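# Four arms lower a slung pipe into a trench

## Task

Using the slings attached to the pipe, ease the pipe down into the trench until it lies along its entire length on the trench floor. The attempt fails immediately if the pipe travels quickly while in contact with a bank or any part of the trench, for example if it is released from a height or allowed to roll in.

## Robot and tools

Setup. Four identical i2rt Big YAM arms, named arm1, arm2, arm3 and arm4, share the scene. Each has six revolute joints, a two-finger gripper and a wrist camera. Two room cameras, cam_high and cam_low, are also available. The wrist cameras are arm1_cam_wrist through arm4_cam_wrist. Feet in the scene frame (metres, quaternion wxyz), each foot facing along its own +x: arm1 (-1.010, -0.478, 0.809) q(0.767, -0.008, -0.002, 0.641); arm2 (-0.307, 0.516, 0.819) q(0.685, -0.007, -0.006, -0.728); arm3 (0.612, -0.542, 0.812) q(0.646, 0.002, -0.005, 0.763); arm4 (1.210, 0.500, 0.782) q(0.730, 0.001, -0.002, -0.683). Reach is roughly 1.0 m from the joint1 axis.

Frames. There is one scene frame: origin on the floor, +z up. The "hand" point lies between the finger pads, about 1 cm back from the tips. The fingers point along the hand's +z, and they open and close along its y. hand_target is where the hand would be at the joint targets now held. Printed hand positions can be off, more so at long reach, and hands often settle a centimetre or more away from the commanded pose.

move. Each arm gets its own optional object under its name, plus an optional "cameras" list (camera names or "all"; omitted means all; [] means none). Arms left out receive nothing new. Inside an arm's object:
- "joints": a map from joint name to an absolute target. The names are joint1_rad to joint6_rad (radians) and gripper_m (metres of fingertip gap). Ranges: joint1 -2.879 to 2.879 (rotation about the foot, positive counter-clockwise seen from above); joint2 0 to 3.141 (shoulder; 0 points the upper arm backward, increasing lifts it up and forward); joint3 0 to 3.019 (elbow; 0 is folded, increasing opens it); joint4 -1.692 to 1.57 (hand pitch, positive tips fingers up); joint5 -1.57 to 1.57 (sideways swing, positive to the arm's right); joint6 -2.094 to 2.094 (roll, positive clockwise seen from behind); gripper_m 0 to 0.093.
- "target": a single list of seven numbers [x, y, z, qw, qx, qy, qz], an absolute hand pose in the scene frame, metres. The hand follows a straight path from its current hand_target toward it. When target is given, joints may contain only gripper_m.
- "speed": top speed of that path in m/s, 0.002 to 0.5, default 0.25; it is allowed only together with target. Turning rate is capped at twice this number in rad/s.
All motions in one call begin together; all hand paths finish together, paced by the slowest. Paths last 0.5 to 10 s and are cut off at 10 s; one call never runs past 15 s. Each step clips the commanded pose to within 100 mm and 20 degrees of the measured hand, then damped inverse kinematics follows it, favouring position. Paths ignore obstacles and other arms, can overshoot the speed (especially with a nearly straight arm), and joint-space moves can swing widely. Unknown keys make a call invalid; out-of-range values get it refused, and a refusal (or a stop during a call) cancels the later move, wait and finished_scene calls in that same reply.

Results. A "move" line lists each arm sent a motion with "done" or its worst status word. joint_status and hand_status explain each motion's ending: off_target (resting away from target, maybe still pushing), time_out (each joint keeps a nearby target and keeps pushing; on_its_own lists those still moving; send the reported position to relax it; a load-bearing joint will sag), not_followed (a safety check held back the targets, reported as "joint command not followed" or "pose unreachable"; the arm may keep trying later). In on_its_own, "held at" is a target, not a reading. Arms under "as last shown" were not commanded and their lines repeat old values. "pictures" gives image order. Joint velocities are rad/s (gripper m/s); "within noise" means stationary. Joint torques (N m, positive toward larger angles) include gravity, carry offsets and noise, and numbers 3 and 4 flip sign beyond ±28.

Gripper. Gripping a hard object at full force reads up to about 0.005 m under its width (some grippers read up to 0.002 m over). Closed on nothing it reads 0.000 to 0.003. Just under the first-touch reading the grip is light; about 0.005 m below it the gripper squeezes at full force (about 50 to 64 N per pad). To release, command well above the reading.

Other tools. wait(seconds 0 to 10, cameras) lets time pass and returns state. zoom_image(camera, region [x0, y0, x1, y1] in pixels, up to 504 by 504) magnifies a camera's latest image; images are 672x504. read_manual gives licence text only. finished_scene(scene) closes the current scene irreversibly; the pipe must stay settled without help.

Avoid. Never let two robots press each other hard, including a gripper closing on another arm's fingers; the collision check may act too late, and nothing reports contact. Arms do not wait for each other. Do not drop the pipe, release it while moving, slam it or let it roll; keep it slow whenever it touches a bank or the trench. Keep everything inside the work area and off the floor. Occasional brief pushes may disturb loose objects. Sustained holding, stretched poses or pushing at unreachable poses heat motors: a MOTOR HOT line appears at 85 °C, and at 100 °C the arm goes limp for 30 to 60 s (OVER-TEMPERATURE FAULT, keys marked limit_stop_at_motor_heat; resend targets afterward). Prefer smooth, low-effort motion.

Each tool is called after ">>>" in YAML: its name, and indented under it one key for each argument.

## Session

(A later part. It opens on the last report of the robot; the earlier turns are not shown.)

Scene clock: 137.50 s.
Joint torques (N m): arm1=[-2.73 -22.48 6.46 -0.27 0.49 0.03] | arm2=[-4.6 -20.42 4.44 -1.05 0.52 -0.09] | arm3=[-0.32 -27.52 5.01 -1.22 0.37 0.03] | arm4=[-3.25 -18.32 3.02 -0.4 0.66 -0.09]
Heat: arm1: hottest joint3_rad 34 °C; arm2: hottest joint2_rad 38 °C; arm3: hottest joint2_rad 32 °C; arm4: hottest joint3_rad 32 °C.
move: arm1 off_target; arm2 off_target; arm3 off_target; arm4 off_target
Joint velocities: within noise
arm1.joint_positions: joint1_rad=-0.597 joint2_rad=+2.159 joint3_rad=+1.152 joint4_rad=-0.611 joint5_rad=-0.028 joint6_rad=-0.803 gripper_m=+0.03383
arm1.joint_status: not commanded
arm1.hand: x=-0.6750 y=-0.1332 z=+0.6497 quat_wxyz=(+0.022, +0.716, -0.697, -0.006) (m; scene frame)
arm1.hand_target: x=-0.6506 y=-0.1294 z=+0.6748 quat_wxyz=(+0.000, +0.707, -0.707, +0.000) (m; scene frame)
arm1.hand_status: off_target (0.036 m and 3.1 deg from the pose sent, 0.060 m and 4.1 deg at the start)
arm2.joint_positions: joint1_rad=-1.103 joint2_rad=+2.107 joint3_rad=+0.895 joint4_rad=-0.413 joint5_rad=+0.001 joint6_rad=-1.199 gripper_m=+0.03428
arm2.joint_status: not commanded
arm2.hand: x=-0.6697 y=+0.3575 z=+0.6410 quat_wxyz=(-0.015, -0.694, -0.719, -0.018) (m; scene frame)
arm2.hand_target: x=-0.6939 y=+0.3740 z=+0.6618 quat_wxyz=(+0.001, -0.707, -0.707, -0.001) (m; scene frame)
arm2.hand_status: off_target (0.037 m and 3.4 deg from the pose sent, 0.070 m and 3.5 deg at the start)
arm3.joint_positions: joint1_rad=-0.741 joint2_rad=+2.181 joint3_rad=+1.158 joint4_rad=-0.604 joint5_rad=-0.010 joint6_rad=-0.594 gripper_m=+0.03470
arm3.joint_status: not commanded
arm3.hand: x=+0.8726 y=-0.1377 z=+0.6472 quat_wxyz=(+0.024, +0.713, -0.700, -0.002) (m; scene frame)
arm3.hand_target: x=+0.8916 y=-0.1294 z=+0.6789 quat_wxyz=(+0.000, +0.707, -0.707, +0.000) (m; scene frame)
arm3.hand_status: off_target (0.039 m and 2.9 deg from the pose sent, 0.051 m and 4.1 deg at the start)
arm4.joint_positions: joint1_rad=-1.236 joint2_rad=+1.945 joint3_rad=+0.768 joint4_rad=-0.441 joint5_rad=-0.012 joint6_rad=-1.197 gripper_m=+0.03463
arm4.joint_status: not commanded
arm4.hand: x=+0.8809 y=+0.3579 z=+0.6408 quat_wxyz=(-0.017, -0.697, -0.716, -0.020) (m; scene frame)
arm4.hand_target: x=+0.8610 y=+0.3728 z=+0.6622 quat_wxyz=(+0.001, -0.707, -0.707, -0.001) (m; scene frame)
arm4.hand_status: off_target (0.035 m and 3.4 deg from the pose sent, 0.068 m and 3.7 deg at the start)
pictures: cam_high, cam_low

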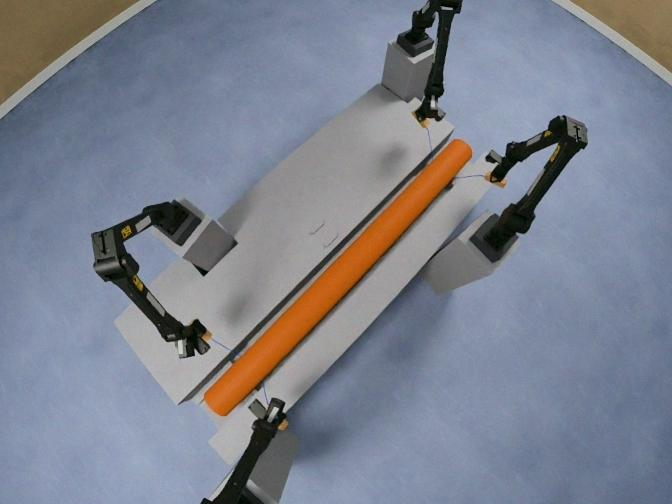

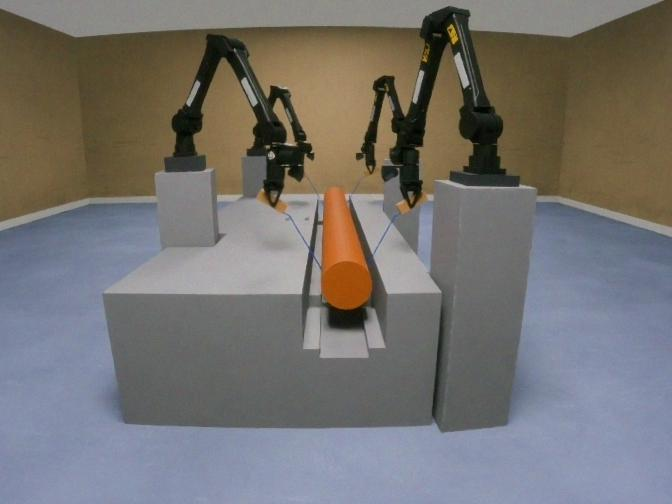

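>>> move:
  arm1: {"target":[-0.65,-0.135,0.62,0,0.7071,-0.7071,0],"speed":0.05}
  arm2: {"target":[-0.695,0.368,0.608,0,0.7071,0.7071,0],"speed":0.05}
  arm3: {"target":[0.892,-0.135,0.625,0,0.7071,-0.7071,0],"speed":0.05}
  arm4: {"target":[0.86,0.367,0.608,0,0.7071,0.7071,0],"speed":0.05}
  cameras: ["cam_high","cam_low"]

>>> zoom_image:
  camera: "cam_low"
  region: [200, 140, 470, 380]

>>> move:
  arm1: {"target":[-0.65,-0.135,0.60,0,0.7071,-0.7071,0],"speed":0.025}
  arm2: {"target":[-0.695,0.368,0.588,0,0.7071,0.7071,0],"speed":0.025}
  arm3: {"target":[0.892,-0.135,0.605,0,0.7071,-0.7071,0],"speed":0.025}
  arm4: {"target":[0.86,0.367,0.588,0,0.7071,0.7071,0],"speed":0.025}
  cameras: ["cam_high","cam_low"]

>>> zoom_image:
  camera: "cam_low"
  region: [200, 140, 470, 380]

Scene clock: 143.80 s.
Joint torques (N m): arm1=[-3.37 -21.6 4.96 -0.18 0.5 -0.06] | arm2=[-3.9 -19.66 3.62 -0.84 0.58 0.07] | arm3=[-0.97 -25.82 3.96 -0.92 0.38 -0.07] | arm4=[-2.14 -17.03 2.67 -0.21 0.92 0.06]
Heat: arm1: hottest joint2_rad 34 °C; arm2: hottest joint2_rad 37 °C; arm3: hottest joint2_rad 34 °C; arm4: hottest joint3_rad 32 °C.
move: arm1 off_target; arm2 off_target; arm3 off_target; arm4 off_target
Joint velocities: within noise
arm1.joint_positions: joint1_rad=-0.597 joint2_rad=+2.262 joint3_rad=+1.168 joint4_rad=-0.503 joint5_rad=-0.029 joint6_rad=-0.803 gripper_m=+0.03383
arm1.joint_status: not commanded
arm1.hand: x=-0.6719 y=-0.1310 z=+0.6041 quat_wxyz=(+0.012, +0.717, -0.697, -0.006) (m; scene frame)
arm1.hand_target: x=-0.6505 y=-0.1352 z=+0.6197 quat_wxyz=(+0.000, +0.707, -0.707, +0.000) (m; scene frame)
arm1.hand_status: off_target (0.027 m and 2.2 deg from the pose sent, 0.039 m and 3.1 deg at the start)
arm2.joint_positions: joint1_rad=-1.103 joint2_rad=+2.242 joint3_rad=+0.931 joint4_rad=-0.303 joint5_rad=-0.002 joint6_rad=-1.200 gripper_m=+0.03428
arm2.joint_status: not commanded
arm2.hand: x=-0.6728 y=+0.3550 z=+0.5929 quat_wxyz=(-0.015, -0.694, -0.719, -0.013) (m; scene frame)
arm2.hand_target: x=-0.6943 y=+0.3681 z=+0.6075 quat_wxyz=(+0.000, -0.707, -0.707, +0.000) (m; scene frame)
arm2.hand_status: off_target (0.030 m and 3.0 deg from the pose sent, 0.043 m and 3.4 deg at the start)
arm3.joint_positions: joint1_rad=-0.741 joint2_rad=+2.275 joint3_rad=+1.168 joint4_rad=-0.498 joint5_rad=-0.010 joint6_rad=-0.594 gripper_m=+0.03470
arm3.joint_status: not commanded
arm3.hand: x=+0.8735 y=-0.1362 z=+0.6043 quat_wxyz=(+0.013, +0.713, -0.701, -0.004) (m; scene frame)
arm3.hand_target: x=+0.8917 y=-0.1353 z=+0.6243 quat_wxyz=(+0.000, +0.707, -0.707, +0.000) (m; scene frame)
arm3.hand_status: off_target (0.028 m and 1.9 deg from the pose sent, 0.030 m and 2.9 deg at the start)
arm4.joint_positions: joint1_rad=-1.236 joint2_rad=+2.086 joint3_rad=+0.782 joint4_rad=-0.299 joint5_rad=-0.020 joint6_rad=-1.197 gripper_m=+0.03463
arm4.joint_status: not commanded
arm4.hand: x=+0.8801 y=+0.3560 z=+0.5932 quat_wxyz=(-0.018, -0.697, -0.716, -0.012) (m; scene frame)
arm4.hand_target: x=+0.8607 y=+0.3670 z=+0.6074 quat_wxyz=(+0.000, -0.707, -0.707, +0.000) (m; scene frame)
arm4.hand_status: off_target (0.027 m and 2.9 deg from the pose sent, 0.040 m and 3.4 deg at the start)
pictures: cam_high, cam_low

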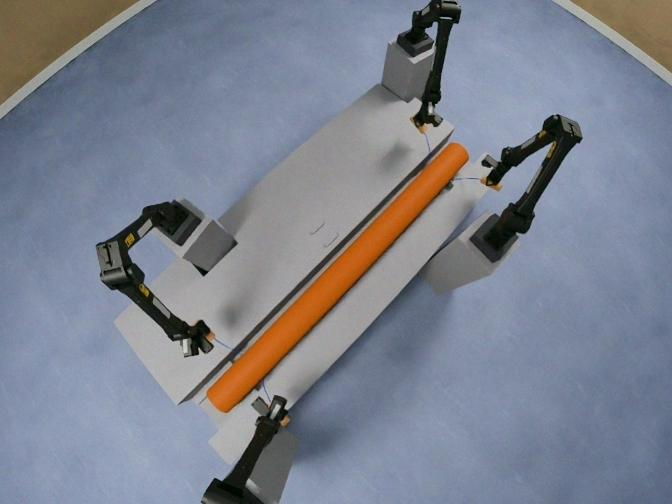

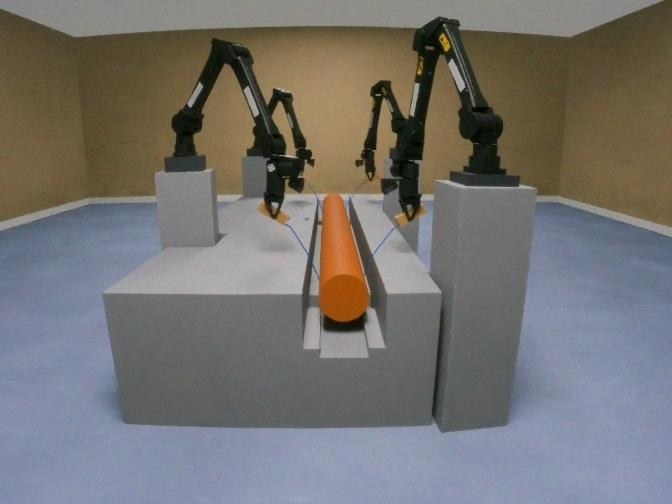

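Scaled by 1.867.

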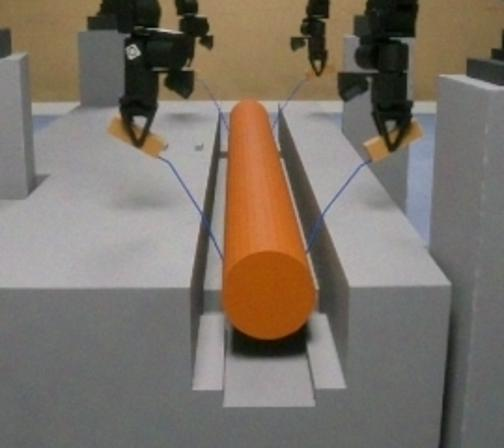

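Scene clock: 145.07 s.
Joint torques (N m): arm1=[-3.49 -21.19 4.6 -0.03 0.58 -0.02] | arm2=[-3.9 -19.19 3.18 -0.73 0.71 0.06] | arm3=[-0.91 -25.64 3.43 -0.83 0.38 -0.07] | arm4=[-2.14 -16.97 1.94 -0.25 1.1 0.06]
Heat: arm1: hottest joint2_rad 34 °C; arm2: hottest joint2_rad 37 °C; arm3: hottest joint2_rad 34 °C; arm4: hottest joint3_rad 32 °C.
move: arm1 off_target; arm2 off_target; arm3 off_target; arm4 off_target
Joint velocities: within noise
arm1.joint_positions: joint1_rad=-0.597 joint2_rad=+2.299 joint3_rad=+1.183 joint4_rad=-0.471 joint5_rad=-0.031 joint6_rad=-0.803 gripper_m=+0.03383
arm1.joint_status: not commanded
arm1.hand: x=-0.6693 y=-0.1282 z=+0.5891 quat_wxyz=(+0.007, +0.717, -0.697, -0.007) (m; scene frame)
arm1.hand_target: x=-0.6505 y=-0.1351 z=+0.5998 quat_wxyz=(+0.000, +0.707, -0.707, +0.000) (m; scene frame)
arm1.hand_status: off_target (0.023 m and 1.9 deg from the pose sent, 0.023 m and 2.2 deg at the start)
arm2.joint_positions: joint1_rad=-1.103 joint2_rad=+2.287 joint3_rad=+0.949 joint4_rad=-0.266 joint5_rad=-0.005 joint6_rad=-1.200 gripper_m=+0.03428
arm2.joint_status: not commanded
arm2.hand: x=-0.6762 y=+0.3528 z=+0.5770 quat_wxyz=(-0.014, -0.694, -0.719, -0.007) (m; scene frame)
arm2.hand_target: x=-0.6944 y=+0.3680 z=+0.5877 quat_wxyz=(+0.000, -0.707, -0.707, +0.000) (m; scene frame)
arm2.hand_status: off_target (0.027 m and 2.7 deg from the pose sent, 0.026 m and 3.0 deg at the start)
arm3.joint_positions: joint1_rad=-0.741 joint2_rad=+2.314 joint3_rad=+1.183 joint4_rad=-0.463 joint5_rad=-0.010 joint6_rad=-0.594 gripper_m=+0.03470
arm3.joint_status: not commanded
arm3.hand: x=+0.8758 y=-0.1325 z=+0.5888 quat_wxyz=(+0.007, +0.714, -0.701, -0.005) (m; scene frame)
arm3.hand_target: x=+0.8918 y=-0.1351 z=+0.6045 quat_wxyz=(+0.000, +0.707, -0.707, +0.000) (m; scene frame)
arm3.hand_status: off_target (0.023 m and 1.5 deg from the pose sent, 0.019 m and 1.9 deg at the start)
arm4.joint_positions: joint1_rad=-1.236 joint2_rad=+2.144 joint3_rad=+0.800 joint4_rad=-0.250 joint5_rad=-0.025 joint6_rad=-1.197 gripper_m=+0.03463
arm4.joint_status: not commanded
arm4.hand: x=+0.8765 y=+0.3534 z=+0.5748 quat_wxyz=(-0.019, -0.697, -0.716, -0.006) (m; scene frame)
arm4.hand_target: x=+0.8606 y=+0.3668 z=+0.5873 quat_wxyz=(+0.000, -0.707, -0.707, +0.000) (m; scene frame)
arm4.hand_status: off_target (0.025 m and 2.7 deg from the pose sent, 0.023 m and 2.9 deg at the start)
pictures: cam_high, cam_low

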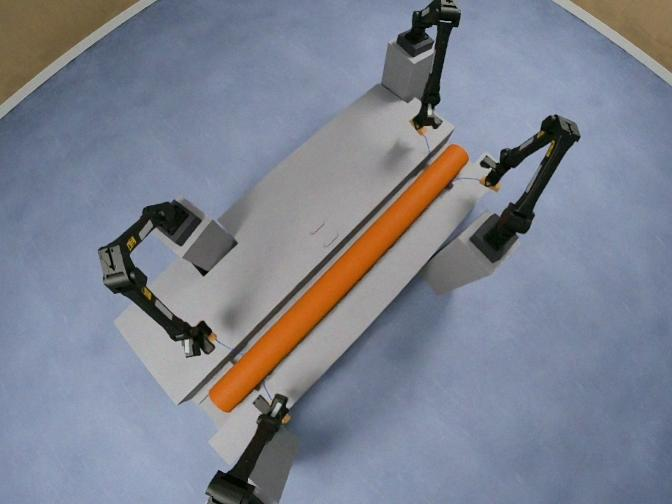

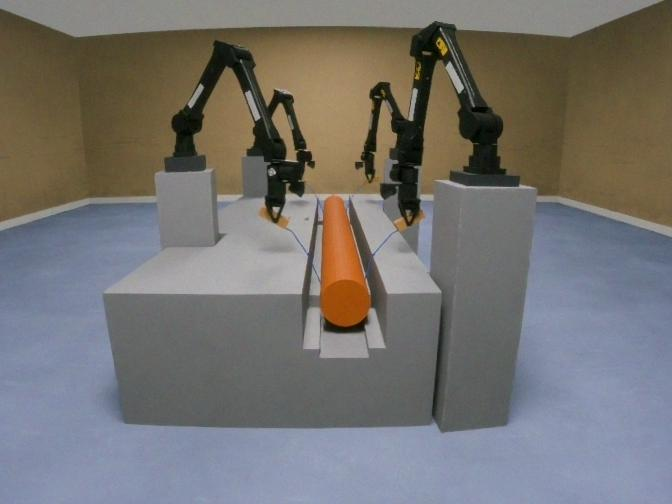

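Scaled by 1.867.

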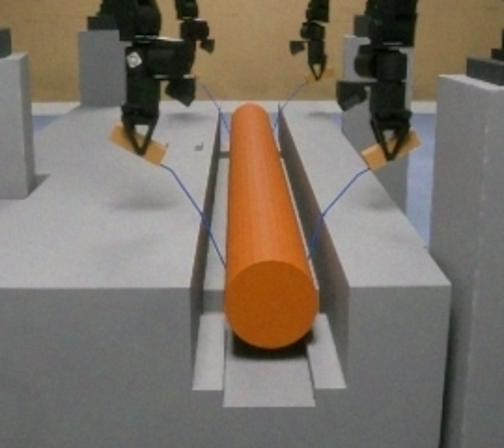

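>>> move:
  arm1: {"target":[-0.65,-0.142,0.56,0,0.7071,-0.7071,0],"speed":0.025}
  arm2: {"target":[-0.695,0.366,0.555,0,0.7071,0.7071,0],"speed":0.025}
  arm3: {"target":[0.892,-0.140,0.563,0,0.7071,-0.7071,0],"speed":0.025}
  arm4: {"target":[0.86,0.364,0.556,0,0.7071,0.7071,0],"speed":0.025}
  cameras: ["cam_high","cam_low"]

>>> zoom_image:
  camera: "cam_low"
  region: [200, 140, 470, 380]

>>> move:
  arm1: {"target":[-0.66,-0.142,0.532,0,0.7071,-0.7071,0],"speed":0.025}
  arm2: {"target":[-0.69,0.366,0.53,0,0.7071,0.7071,0],"speed":0.025}
  arm3: {"target":[0.887,-0.140,0.535,0,0.7071,-0.7071,0],"speed":0.025}
  arm4: {"target":[0.865,0.364,0.531,0,0.7071,0.7071,0],"speed":0.025}
  cameras: ["cam_high","cam_low"]

>>> zoom_image:
  camera: "cam_low"
  region: [200, 140, 470, 380]

Scene clock: 152.20 s.
Joint torques (N m): arm1=[-3.78 -20.31 3.34 0.01 0.78 -0.06] | arm2=[-3.55 -18.43 2.52 -0.64 0.89 0.1] | arm3=[-1.32 -24.53 2.39 -0.81 0.45 -0.04] | arm4=[-2.37 -16.79 0.85 -0.23 1.4 0.14]
Heat: arm1: hottest joint2_rad 35 °C; arm2: hottest joint2_rad 37 °C; arm3: hottest joint2_rad 34 °C; arm4: hottest joint3_rad 32 °C.
move: arm1 off_target; arm2 off_target; arm3 off_target; arm4 off_target
Joint velocities: within noise
arm1.joint_positions: joint1_rad=-0.597 joint2_rad=+2.376 joint3_rad=+1.211 joint4_rad=-0.395 joint5_rad=-0.036 joint6_rad=-0.808 gripper_m=+0.03383
arm1.joint_status: not commanded
arm1.hand: x=-0.6644 y=-0.1226 z=+0.5576 quat_wxyz=(-0.007, +0.719, -0.695, -0.010) (m; scene frame)
arm1.hand_target: x=-0.6509 y=-0.1418 z=+0.5597 quat_wxyz=(+0.000, +0.707, -0.707, +0.000) (m; scene frame)
arm1.hand_status: off_target (0.024 m and 2.4 deg from the pose sent, 0.037 m and 1.9 deg at the start)
arm2.joint_positions: joint1_rad=-1.103 joint2_rad=+2.365 joint3_rad=+0.988 joint4_rad=-0.212 joint5_rad=-0.009 joint6_rad=-1.200 gripper_m=+0.03428
arm2.joint_status: not commanded
arm2.hand: x=-0.6824 y=+0.3488 z=+0.5498 quat_wxyz=(-0.013, -0.695, -0.719, +0.000) (m; scene frame)
arm2.hand_target: x=-0.6943 y=+0.3659 z=+0.5548 quat_wxyz=(+0.000, -0.707, -0.707, +0.000) (m; scene frame)
arm2.hand_status: off_target (0.022 m and 2.5 deg from the pose sent, 0.032 m and 2.7 deg at the start)
arm3.joint_positions: joint1_rad=-0.741 joint2_rad=+2.393 joint3_rad=+1.214 joint4_rad=-0.387 joint5_rad=-0.012 joint6_rad=-0.601 gripper_m=+0.03470
arm3.joint_status: not commanded
arm3.hand: x=+0.8795 y=-0.1260 z=+0.5563 quat_wxyz=(-0.006, +0.716, -0.698, -0.009) (m; scene frame)
arm3.hand_target: x=+0.8916 y=-0.1398 z=+0.5626 quat_wxyz=(+0.000, +0.707, -0.707, +0.000) (m; scene frame)
arm3.hand_status: off_target (0.020 m and 1.9 deg from the pose sent, 0.031 m and 1.5 deg at the start)
arm4.joint_positions: joint1_rad=-1.225 joint2_rad=+2.231 joint3_rad=+0.837 joint4_rad=-0.181 joint5_rad=-0.034 joint6_rad=-1.197 gripper_m=+0.03463
arm4.joint_status: not commanded
arm4.hand: x=+0.8703 y=+0.3445 z=+0.5469 quat_wxyz=(-0.019, -0.693, -0.720, +0.004) (m; scene frame)
arm4.hand_target: x=+0.8608 y=+0.3635 z=+0.5554 quat_wxyz=(+0.000, -0.707, -0.707, +0.000) (m; scene frame)
arm4.hand_status: off_target (0.024 m and 3.1 deg from the pose sent, 0.027 m and 2.7 deg at the start)
pictures: cam_high, cam_low

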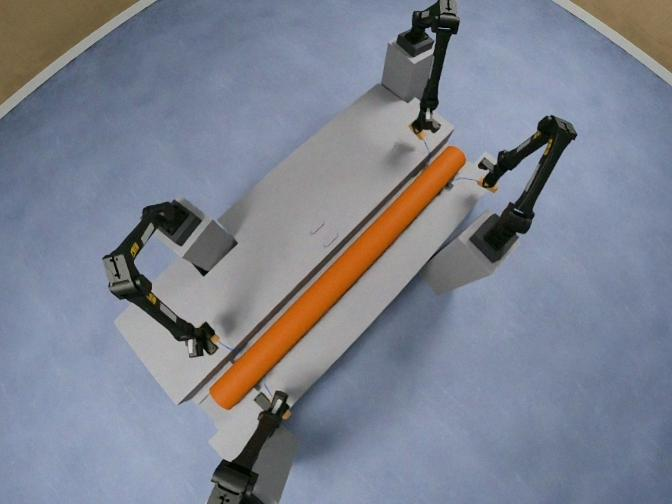

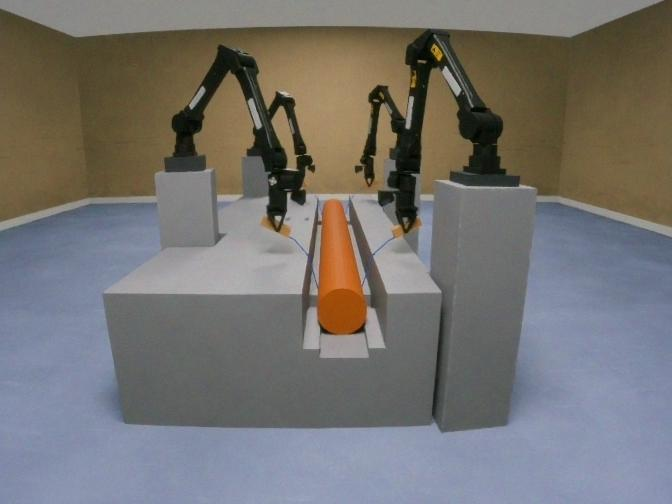

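Scaled by 1.867.

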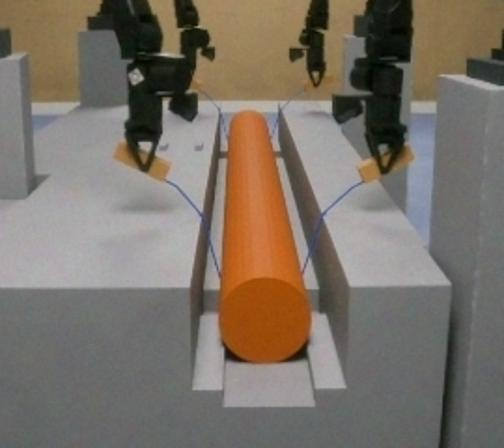

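Scene clock: 153.87 s.
Joint torques (N m): arm1=[-3.49 -19.08 2.52 0.14 0.88 0.11] | arm2=[-3.31 -17.9 1.57 -0.55 1.1 0.13] | arm3=[-0.73 -21.66 3.25 -0.2 0.32 0.04] | arm4=[-1.96 -14.39 1.39 0.25 0.77 0.18]
Heat: arm1: hottest joint2_rad 35 °C; arm2: hottest joint2_rad 37 °C; arm3: hottest joint2_rad 34 °C; arm4: hottest joint2_rad 31 °C.
move: arm1 off_target; arm2 off_target; arm3 off_target; arm4 off_target
Joint velocities: within noise
arm1.joint_positions: joint1_rad=-0.590 joint2_rad=+2.418 joint3_rad=+1.224 joint4_rad=-0.342 joint5_rad=-0.039 joint6_rad=-0.808 gripper_m=+0.03383
arm1.joint_status: not commanded
arm1.hand: x=-0.6639 y=-0.1170 z=+0.5397 quat_wxyz=(-0.019, +0.721, -0.692, -0.011) (m; scene frame)
arm1.hand_target: x=-0.6610 y=-0.1415 z=+0.5323 quat_wxyz=(+0.000, +0.707, -0.707, +0.000) (m; scene frame)
arm1.hand_status: off_target (0.026 m and 3.5 deg from the pose sent, 0.032 m and 2.4 deg at the start)
arm2.joint_positions: joint1_rad=-1.103 joint2_rad=+2.424 joint3_rad=+1.011 joint4_rad=-0.163 joint5_rad=-0.015 joint6_rad=-1.200 gripper_m=+0.03428
arm2.joint_status: not commanded
arm2.hand: x=-0.6839 y=+0.3468 z=+0.5282 quat_wxyz=(-0.013, -0.694, -0.719, +0.007) (m; scene frame)
arm2.hand_target: x=-0.6894 y=+0.3656 z=+0.5300 quat_wxyz=(+0.000, -0.707, -0.707, +0.000) (m; scene frame)
arm2.hand_status: off_target (0.020 m and 2.6 deg from the pose sent, 0.027 m and 2.5 deg at the start)
arm3.joint_positions: joint1_rad=-0.741 joint2_rad=+2.428 joint3_rad=+1.219 joint4_rad=-0.356 joint5_rad=-0.009 joint6_rad=-0.601 gripper_m=+0.03470
arm3.joint_status: not commanded
arm3.hand: x=+0.8784 y=-0.1287 z=+0.5409 quat_wxyz=(-0.007, +0.716, -0.698, -0.007) (m; scene frame)
arm3.hand_target: x=+0.8866 y=-0.1400 z=+0.5352 quat_wxyz=(+0.000, +0.707, -0.707, +0.000) (m; scene frame)
arm3.hand_status: off_target (0.015 m and 1.8 deg from the pose sent, 0.027 m and 1.9 deg at the start)
arm4.joint_positions: joint1_rad=-1.229 joint2_rad=+2.277 joint3_rad=+0.837 joint4_rad=-0.132 joint5_rad=-0.017 joint6_rad=-1.197 gripper_m=+0.03463
arm4.joint_status: not commanded
arm4.hand: x=+0.8732 y=+0.3505 z=+0.5309 quat_wxyz=(-0.010, -0.695, -0.719, +0.002) (m; scene frame)
arm4.hand_target: x=+0.8654 y=+0.3638 z=+0.5311 quat_wxyz=(+0.000, -0.707, -0.707, +0.000) (m; scene frame)
arm4.hand_status: off_target (0.016 m and 2.3 deg from the pose sent, 0.026 m and 3.1 deg at the start)
pictures: cam_high, cam_low

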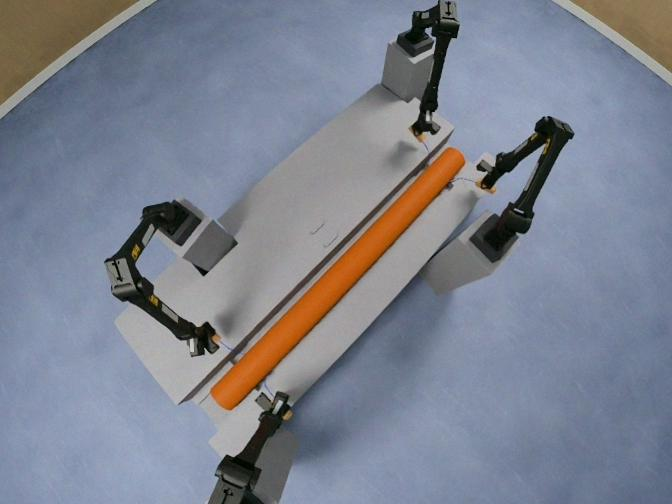

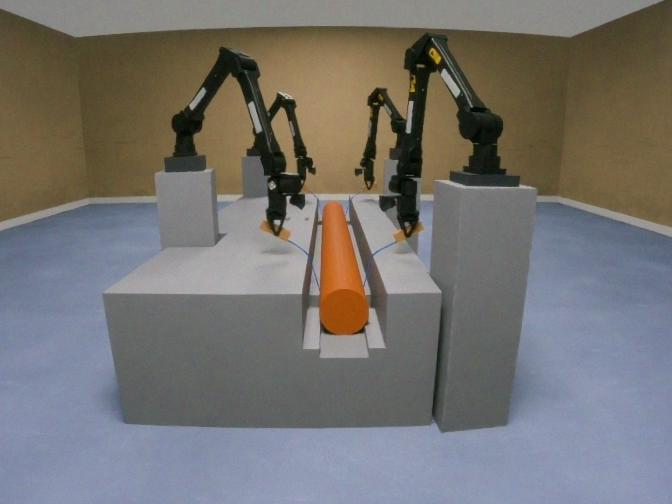

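Scaled by 1.867.

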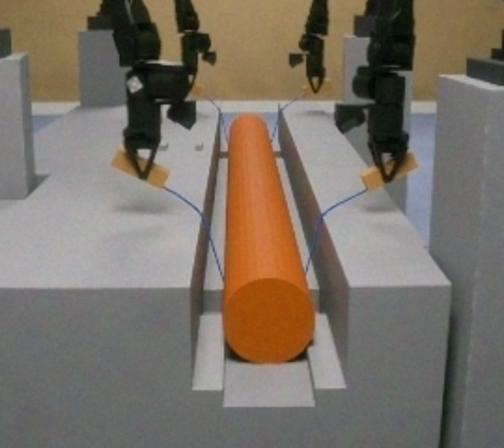

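>>> move:
  arm1: {"target":[-0.665,-0.15,0.497,0,0.7071,-0.7071,0],"speed":0.025}
  arm2: {"target":[-0.685,0.37,0.50,0,0.7071,0.7071,0],"speed":0.025}
  arm3: {"target":[0.88,-0.150,0.50,0,0.7071,-0.7071,0],"speed":0.025}
  arm4: {"target":[0.87,0.37,0.50,0,0.7071,0.7071,0],"speed":0.025}

>>> zoom_image:
  camera: "cam_low"
  region: [200, 140, 470, 380]

>>> zoom_image:
  camera: "cam_high"
  region: [180, 80, 520, 440]

Scene clock: 158.80 s.
Joint torques (N m): arm1=[-2.26 -17.44 2.86 0.57 0.6 0.09] | arm2=[-2.9 -16.5 1.96 -0.25 0.45 0.07] | arm3=[-0.21 -20.6 2.82 -0.03 0.22 0.05] | arm4=[-1.2 -14.1 0.95 0.4 0.55 0.06]
Heat: arm1: hottest joint2_rad 35 °C; arm2: hottest joint2_rad 37 °C; arm3: hottest joint2_rad 34 °C; arm4: hottest joint2_rad 31 °C.
move: arm1 off_target; arm2 off_target; arm3 off_target; arm4 off_target
Joint velocities: within noise
arm1.joint_positions: joint1_rad=-0.596 joint2_rad=+2.474 joint3_rad=+1.227 joint4_rad=-0.286 joint5_rad=-0.032 joint6_rad=-0.808 gripper_m=+0.03383
arm1.joint_status: not commanded
arm1.hand: x=-0.6655 y=-0.1256 z=+0.5143 quat_wxyz=(-0.021, +0.719, -0.694, -0.008) (m; scene frame)
arm1.hand_target: x=-0.6662 y=-0.1499 z=+0.4979 quat_wxyz=(+0.000, +0.707, -0.707, +0.000) (m; scene frame)
arm1.hand_status: off_target (0.030 m and 3.2 deg from the pose sent, 0.054 m and 3.4 deg at the start)
arm2.joint_positions: joint1_rad=-1.115 joint2_rad=+2.489 joint3_rad=+1.026 joint4_rad=-0.115 joint5_rad=+0.001 joint6_rad=-1.200 gripper_m=+0.03428
arm2.joint_status: not commanded
arm2.hand: x=-0.6799 y=+0.3560 z=+0.5038 quat_wxyz=(-0.006, -0.699, -0.715, +0.003) (m; scene frame)
arm2.hand_target: x=-0.6845 y=+0.3697 z=+0.5002 quat_wxyz=(+0.000, -0.707, -0.707, +0.000) (m; scene frame)
arm2.hand_status: off_target (0.015 m and 1.6 deg from the pose sent, 0.037 m and 2.6 deg at the start)
arm3.joint_positions: joint1_rad=-0.746 joint2_rad=+2.493 joint3_rad=+1.223 joint4_rad=-0.287 joint5_rad=-0.007 joint6_rad=-0.601 gripper_m=+0.03470
arm3.joint_status: not commanded
arm3.hand: x=+0.8762 y=-0.1368 z=+0.5112 quat_wxyz=(-0.011, +0.714, -0.700, -0.007) (m; scene frame)
arm3.hand_target: x=+0.8795 y=-0.1501 z=+0.5005 quat_wxyz=(+0.000, +0.707, -0.707, +0.000) (m; scene frame)
arm3.hand_status: off_target (0.018 m and 1.9 deg from the pose sent, 0.046 m and 1.8 deg at the start)
arm4.joint_positions: joint1_rad=-1.249 joint2_rad=+2.362 joint3_rad=+0.855 joint4_rad=-0.064 joint5_rad=-0.011 joint6_rad=-1.197 gripper_m=+0.03463
arm4.joint_status: not commanded
arm4.hand: x=+0.8752 y=+0.3605 z=+0.5021 quat_wxyz=(-0.007, -0.702, -0.712, +0.001) (m; scene frame)
arm4.hand_target: x=+0.8704 y=+0.3700 z=+0.5000 quat_wxyz=(+0.000, -0.707, -0.707, +0.000) (m; scene frame)
arm4.hand_status: off_target (0.011 m and 1.2 deg from the pose sent, 0.037 m and 2.3 deg at the start)
pictures: arm1_cam_wrist, arm2_cam_wrist, arm3_cam_wrist, arm4_cam_wrist, cam_high, cam_low

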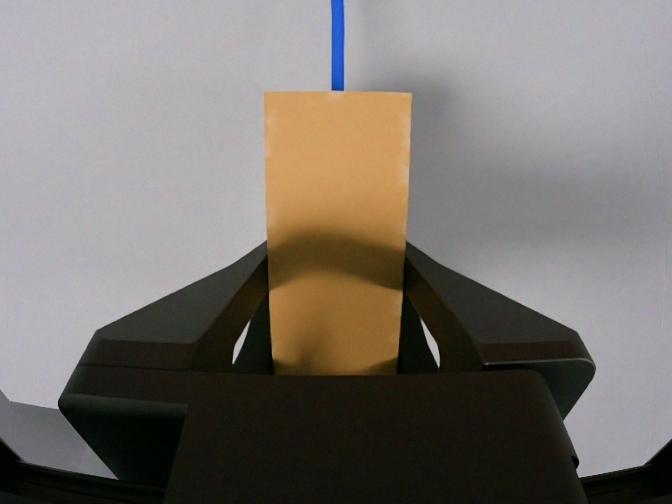

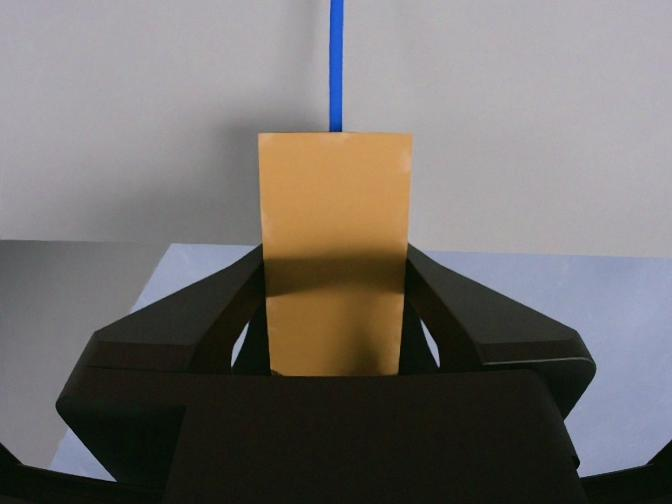

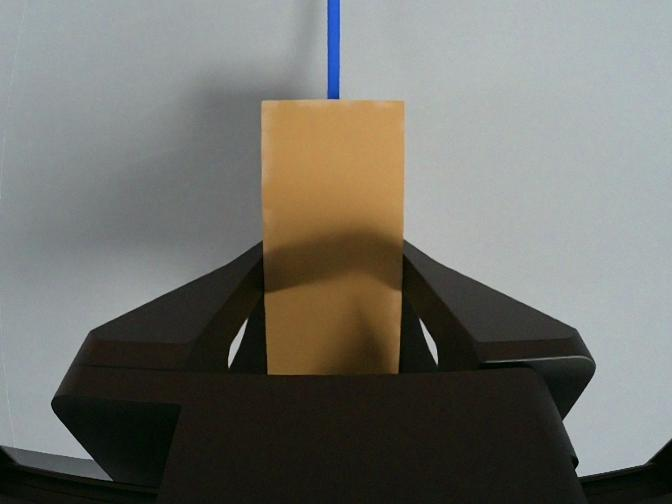

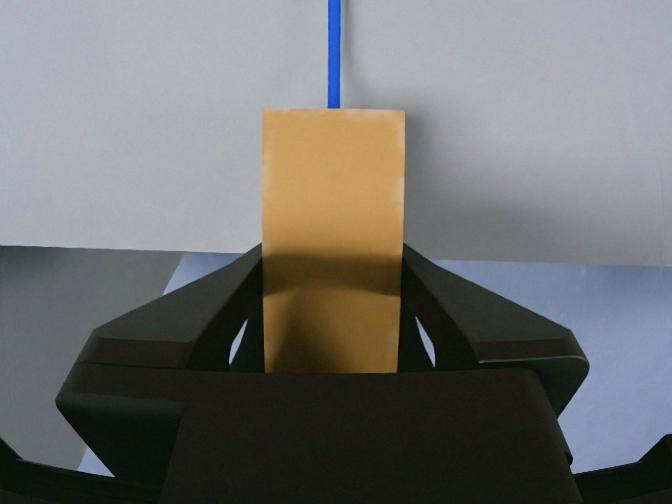

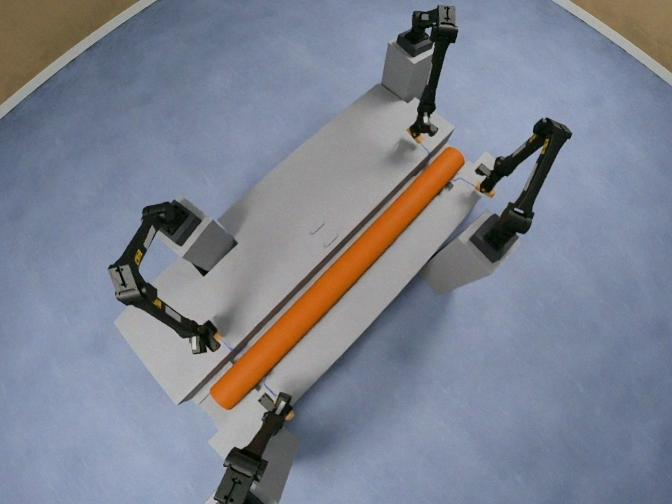

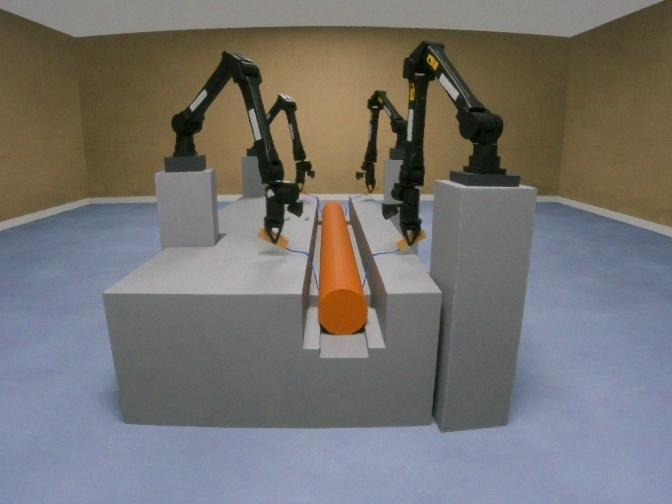

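Scaled by 1.867.

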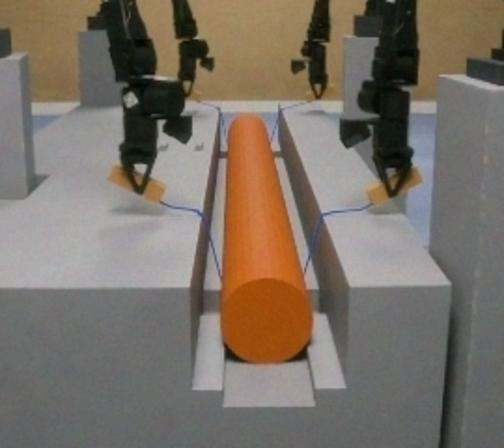

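Scaled by 1.400.

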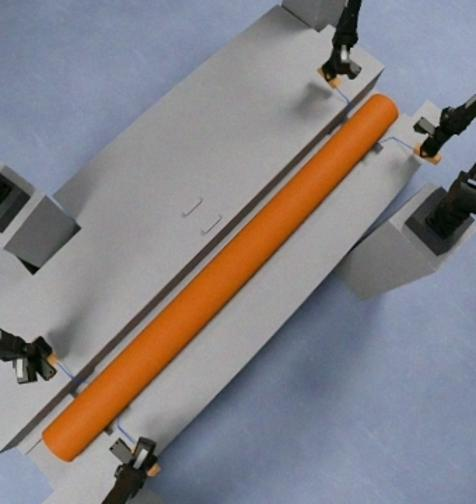

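>>> move:
  arm1: {"target":[-0.665,-0.16,0.460,0,0.7071,-0.7071,0],"speed":0.05}
  arm2: {"target":[-0.685,0.375,0.470,0,0.7071,0.7071,0],"speed":0.05}
  arm3: {"target":[0.88,-0.160,0.460,0,0.7071,-0.7071,0],"speed":0.05}
  arm4: {"target":[0.87,0.375,0.47,0,0.7071,0.7071,0],"speed":0.05}

>>> zoom_image:
  camera: "cam_low"
  region: [200, 140, 470, 380]

Scene clock: 163.13 s.
Joint torques (N m): arm1=[-3.19 -15.79 2.61 0.54 0.7 0] | arm2=[-2.9 -14.92 2.35 -0.02 0.6 0.11] | arm3=[-0.5 -16.79 3.21 0.66 0.38 0.09] | arm4=[-0.62 -11.75 1.59 0.77 0.74 0.09]
Heat: arm1: hottest joint2_rad 34 °C; arm2: hottest joint2_rad 37 °C; arm3: hottest joint2_rad 34 °C; arm4: hottest joint3_rad 31 °C.
move: arm1 off_target; arm2 off_target; arm3 off_target; arm4 off_target
Joint velocities: within noise
arm1.joint_positions: joint1_rad=-0.609 joint2_rad=+2.540 joint3_rad=+1.256 joint4_rad=-0.234 joint5_rad=-0.035 joint6_rad=-0.814 gripper_m=+0.03383
arm1.joint_status: not commanded
arm1.hand: x=-0.6603 y=-0.1288 z=+0.4874 quat_wxyz=(-0.028, +0.717, -0.697, -0.009) (m; scene frame)
arm1.hand_target: x=-0.6669 y=-0.1598 z=+0.4623 quat_wxyz=(+0.000, +0.707, -0.707, -0.001) (m; scene frame)
arm1.hand_status: off_target (0.042 m and 3.8 deg from the pose sent, 0.064 m and 3.2 deg at the start)
arm2.joint_positions: joint1_rad=-1.127 joint2_rad=+2.550 joint3_rad=+1.060 joint4_rad=-0.081 joint5_rad=-0.003 joint6_rad=-1.216 gripper_m=+0.03428
arm2.joint_status: not commanded
arm2.hand: x=-0.6830 y=+0.3594 z=+0.4816 quat_wxyz=(-0.007, -0.698, -0.716, +0.007) (m; scene frame)
arm2.hand_target: x=-0.6842 y=+0.3748 z=+0.4706 quat_wxyz=(+0.000, -0.707, -0.707, +0.000) (m; scene frame)
arm2.hand_status: off_target (0.020 m and 1.9 deg from the pose sent, 0.039 m and 1.6 deg at the start)
arm3.joint_positions: joint1_rad=-0.755 joint2_rad=+2.541 joint3_rad=+1.241 joint4_rad=-0.239 joint5_rad=-0.010 joint6_rad=-0.615 gripper_m=+0.03470
arm3.joint_status: not commanded
arm3.hand: x=+0.8800 y=-0.1374 z=+0.4913 quat_wxyz=(-0.019, +0.716, -0.698, -0.010) (m; scene frame)
arm3.hand_target: x=+0.8784 y=-0.1609 z=+0.4625 quat_wxyz=(+0.000, +0.707, -0.707, +0.000) (m; scene frame)
arm3.hand_status: off_target (0.039 m and 2.9 deg from the pose sent, 0.056 m and 1.9 deg at the start)
arm4.joint_positions: joint1_rad=-1.271 joint2_rad=+2.422 joint3_rad=+0.880 joint4_rad=-0.023 joint5_rad=-0.016 joint6_rad=-1.213 gripper_m=+0.03463
arm4.joint_status: not commanded
arm4.hand: x=+0.8722 y=+0.3668 z=+0.4821 quat_wxyz=(-0.009, -0.704, -0.710, +0.005) (m; scene frame)
arm4.hand_target: x=+0.8706 y=+0.3749 z=+0.4705 quat_wxyz=(+0.000, -0.707, -0.707, +0.000) (m; scene frame)
arm4.hand_status: off_target (0.015 m and 1.2 deg from the pose sent, 0.036 m and 1.2 deg at the start)
pictures: arm1_cam_wrist, arm2_cam_wrist, arm3_cam_wrist, arm4_cam_wrist, cam_high, cam_low

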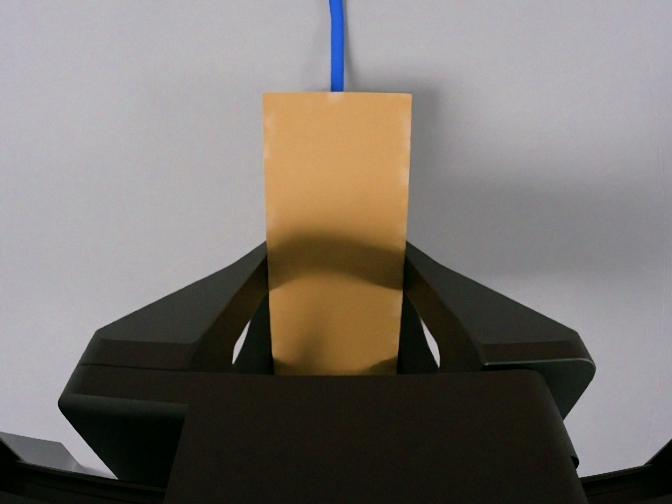

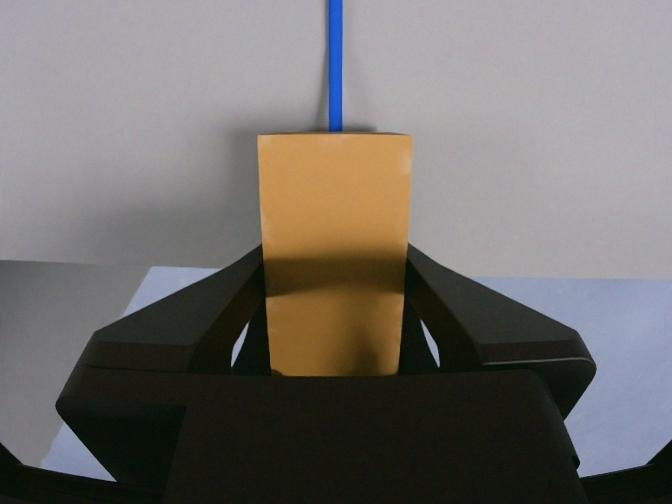

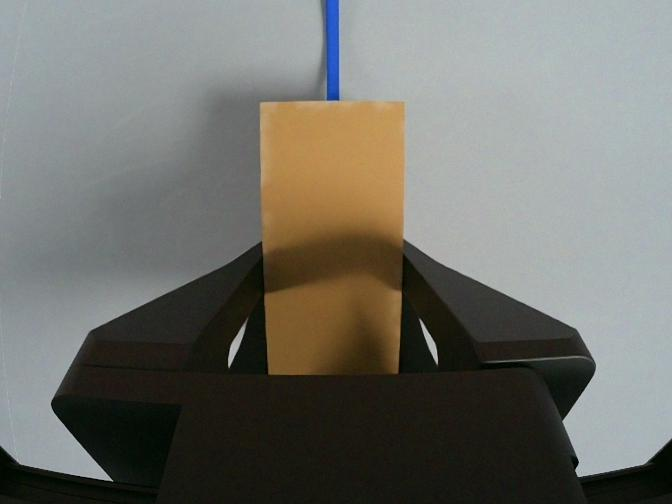

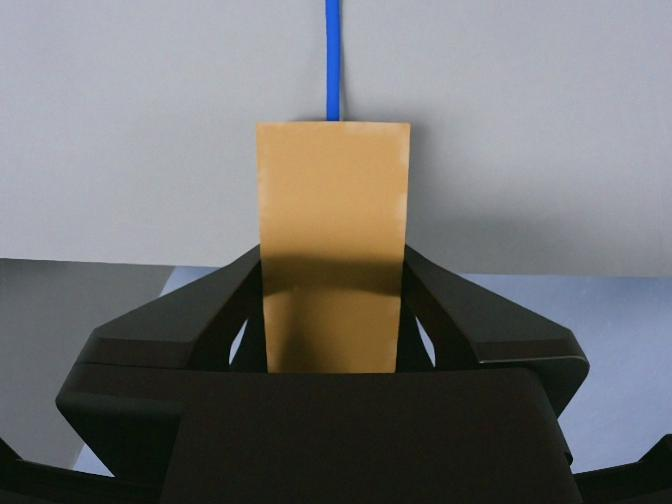

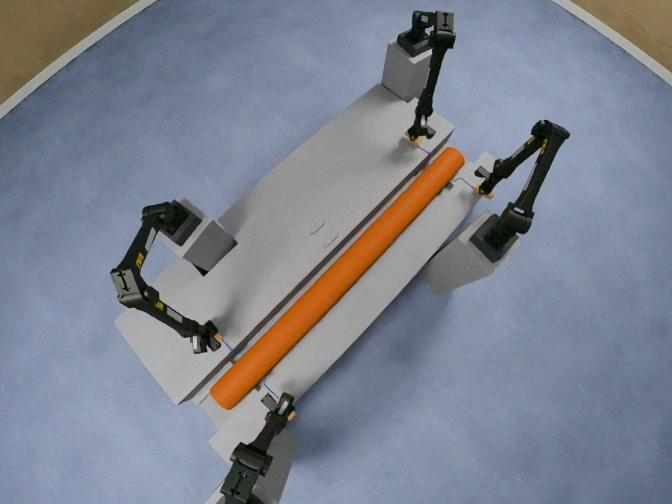

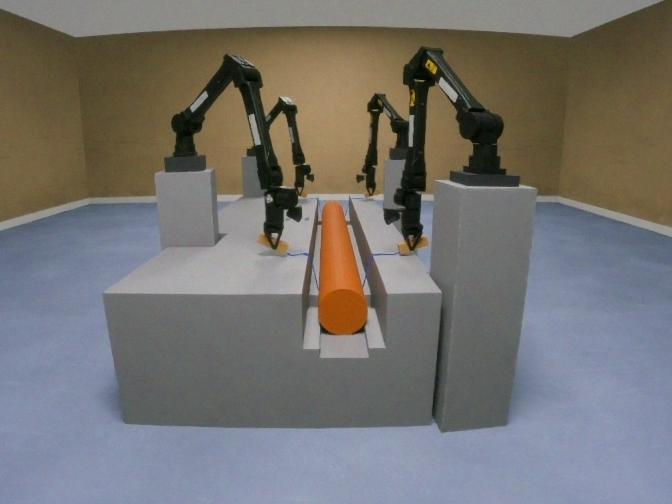

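Scaled by 1.867.

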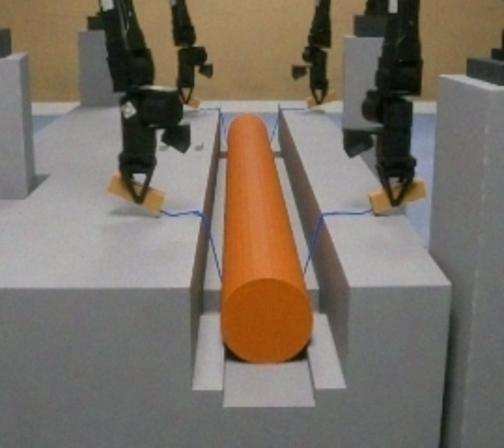

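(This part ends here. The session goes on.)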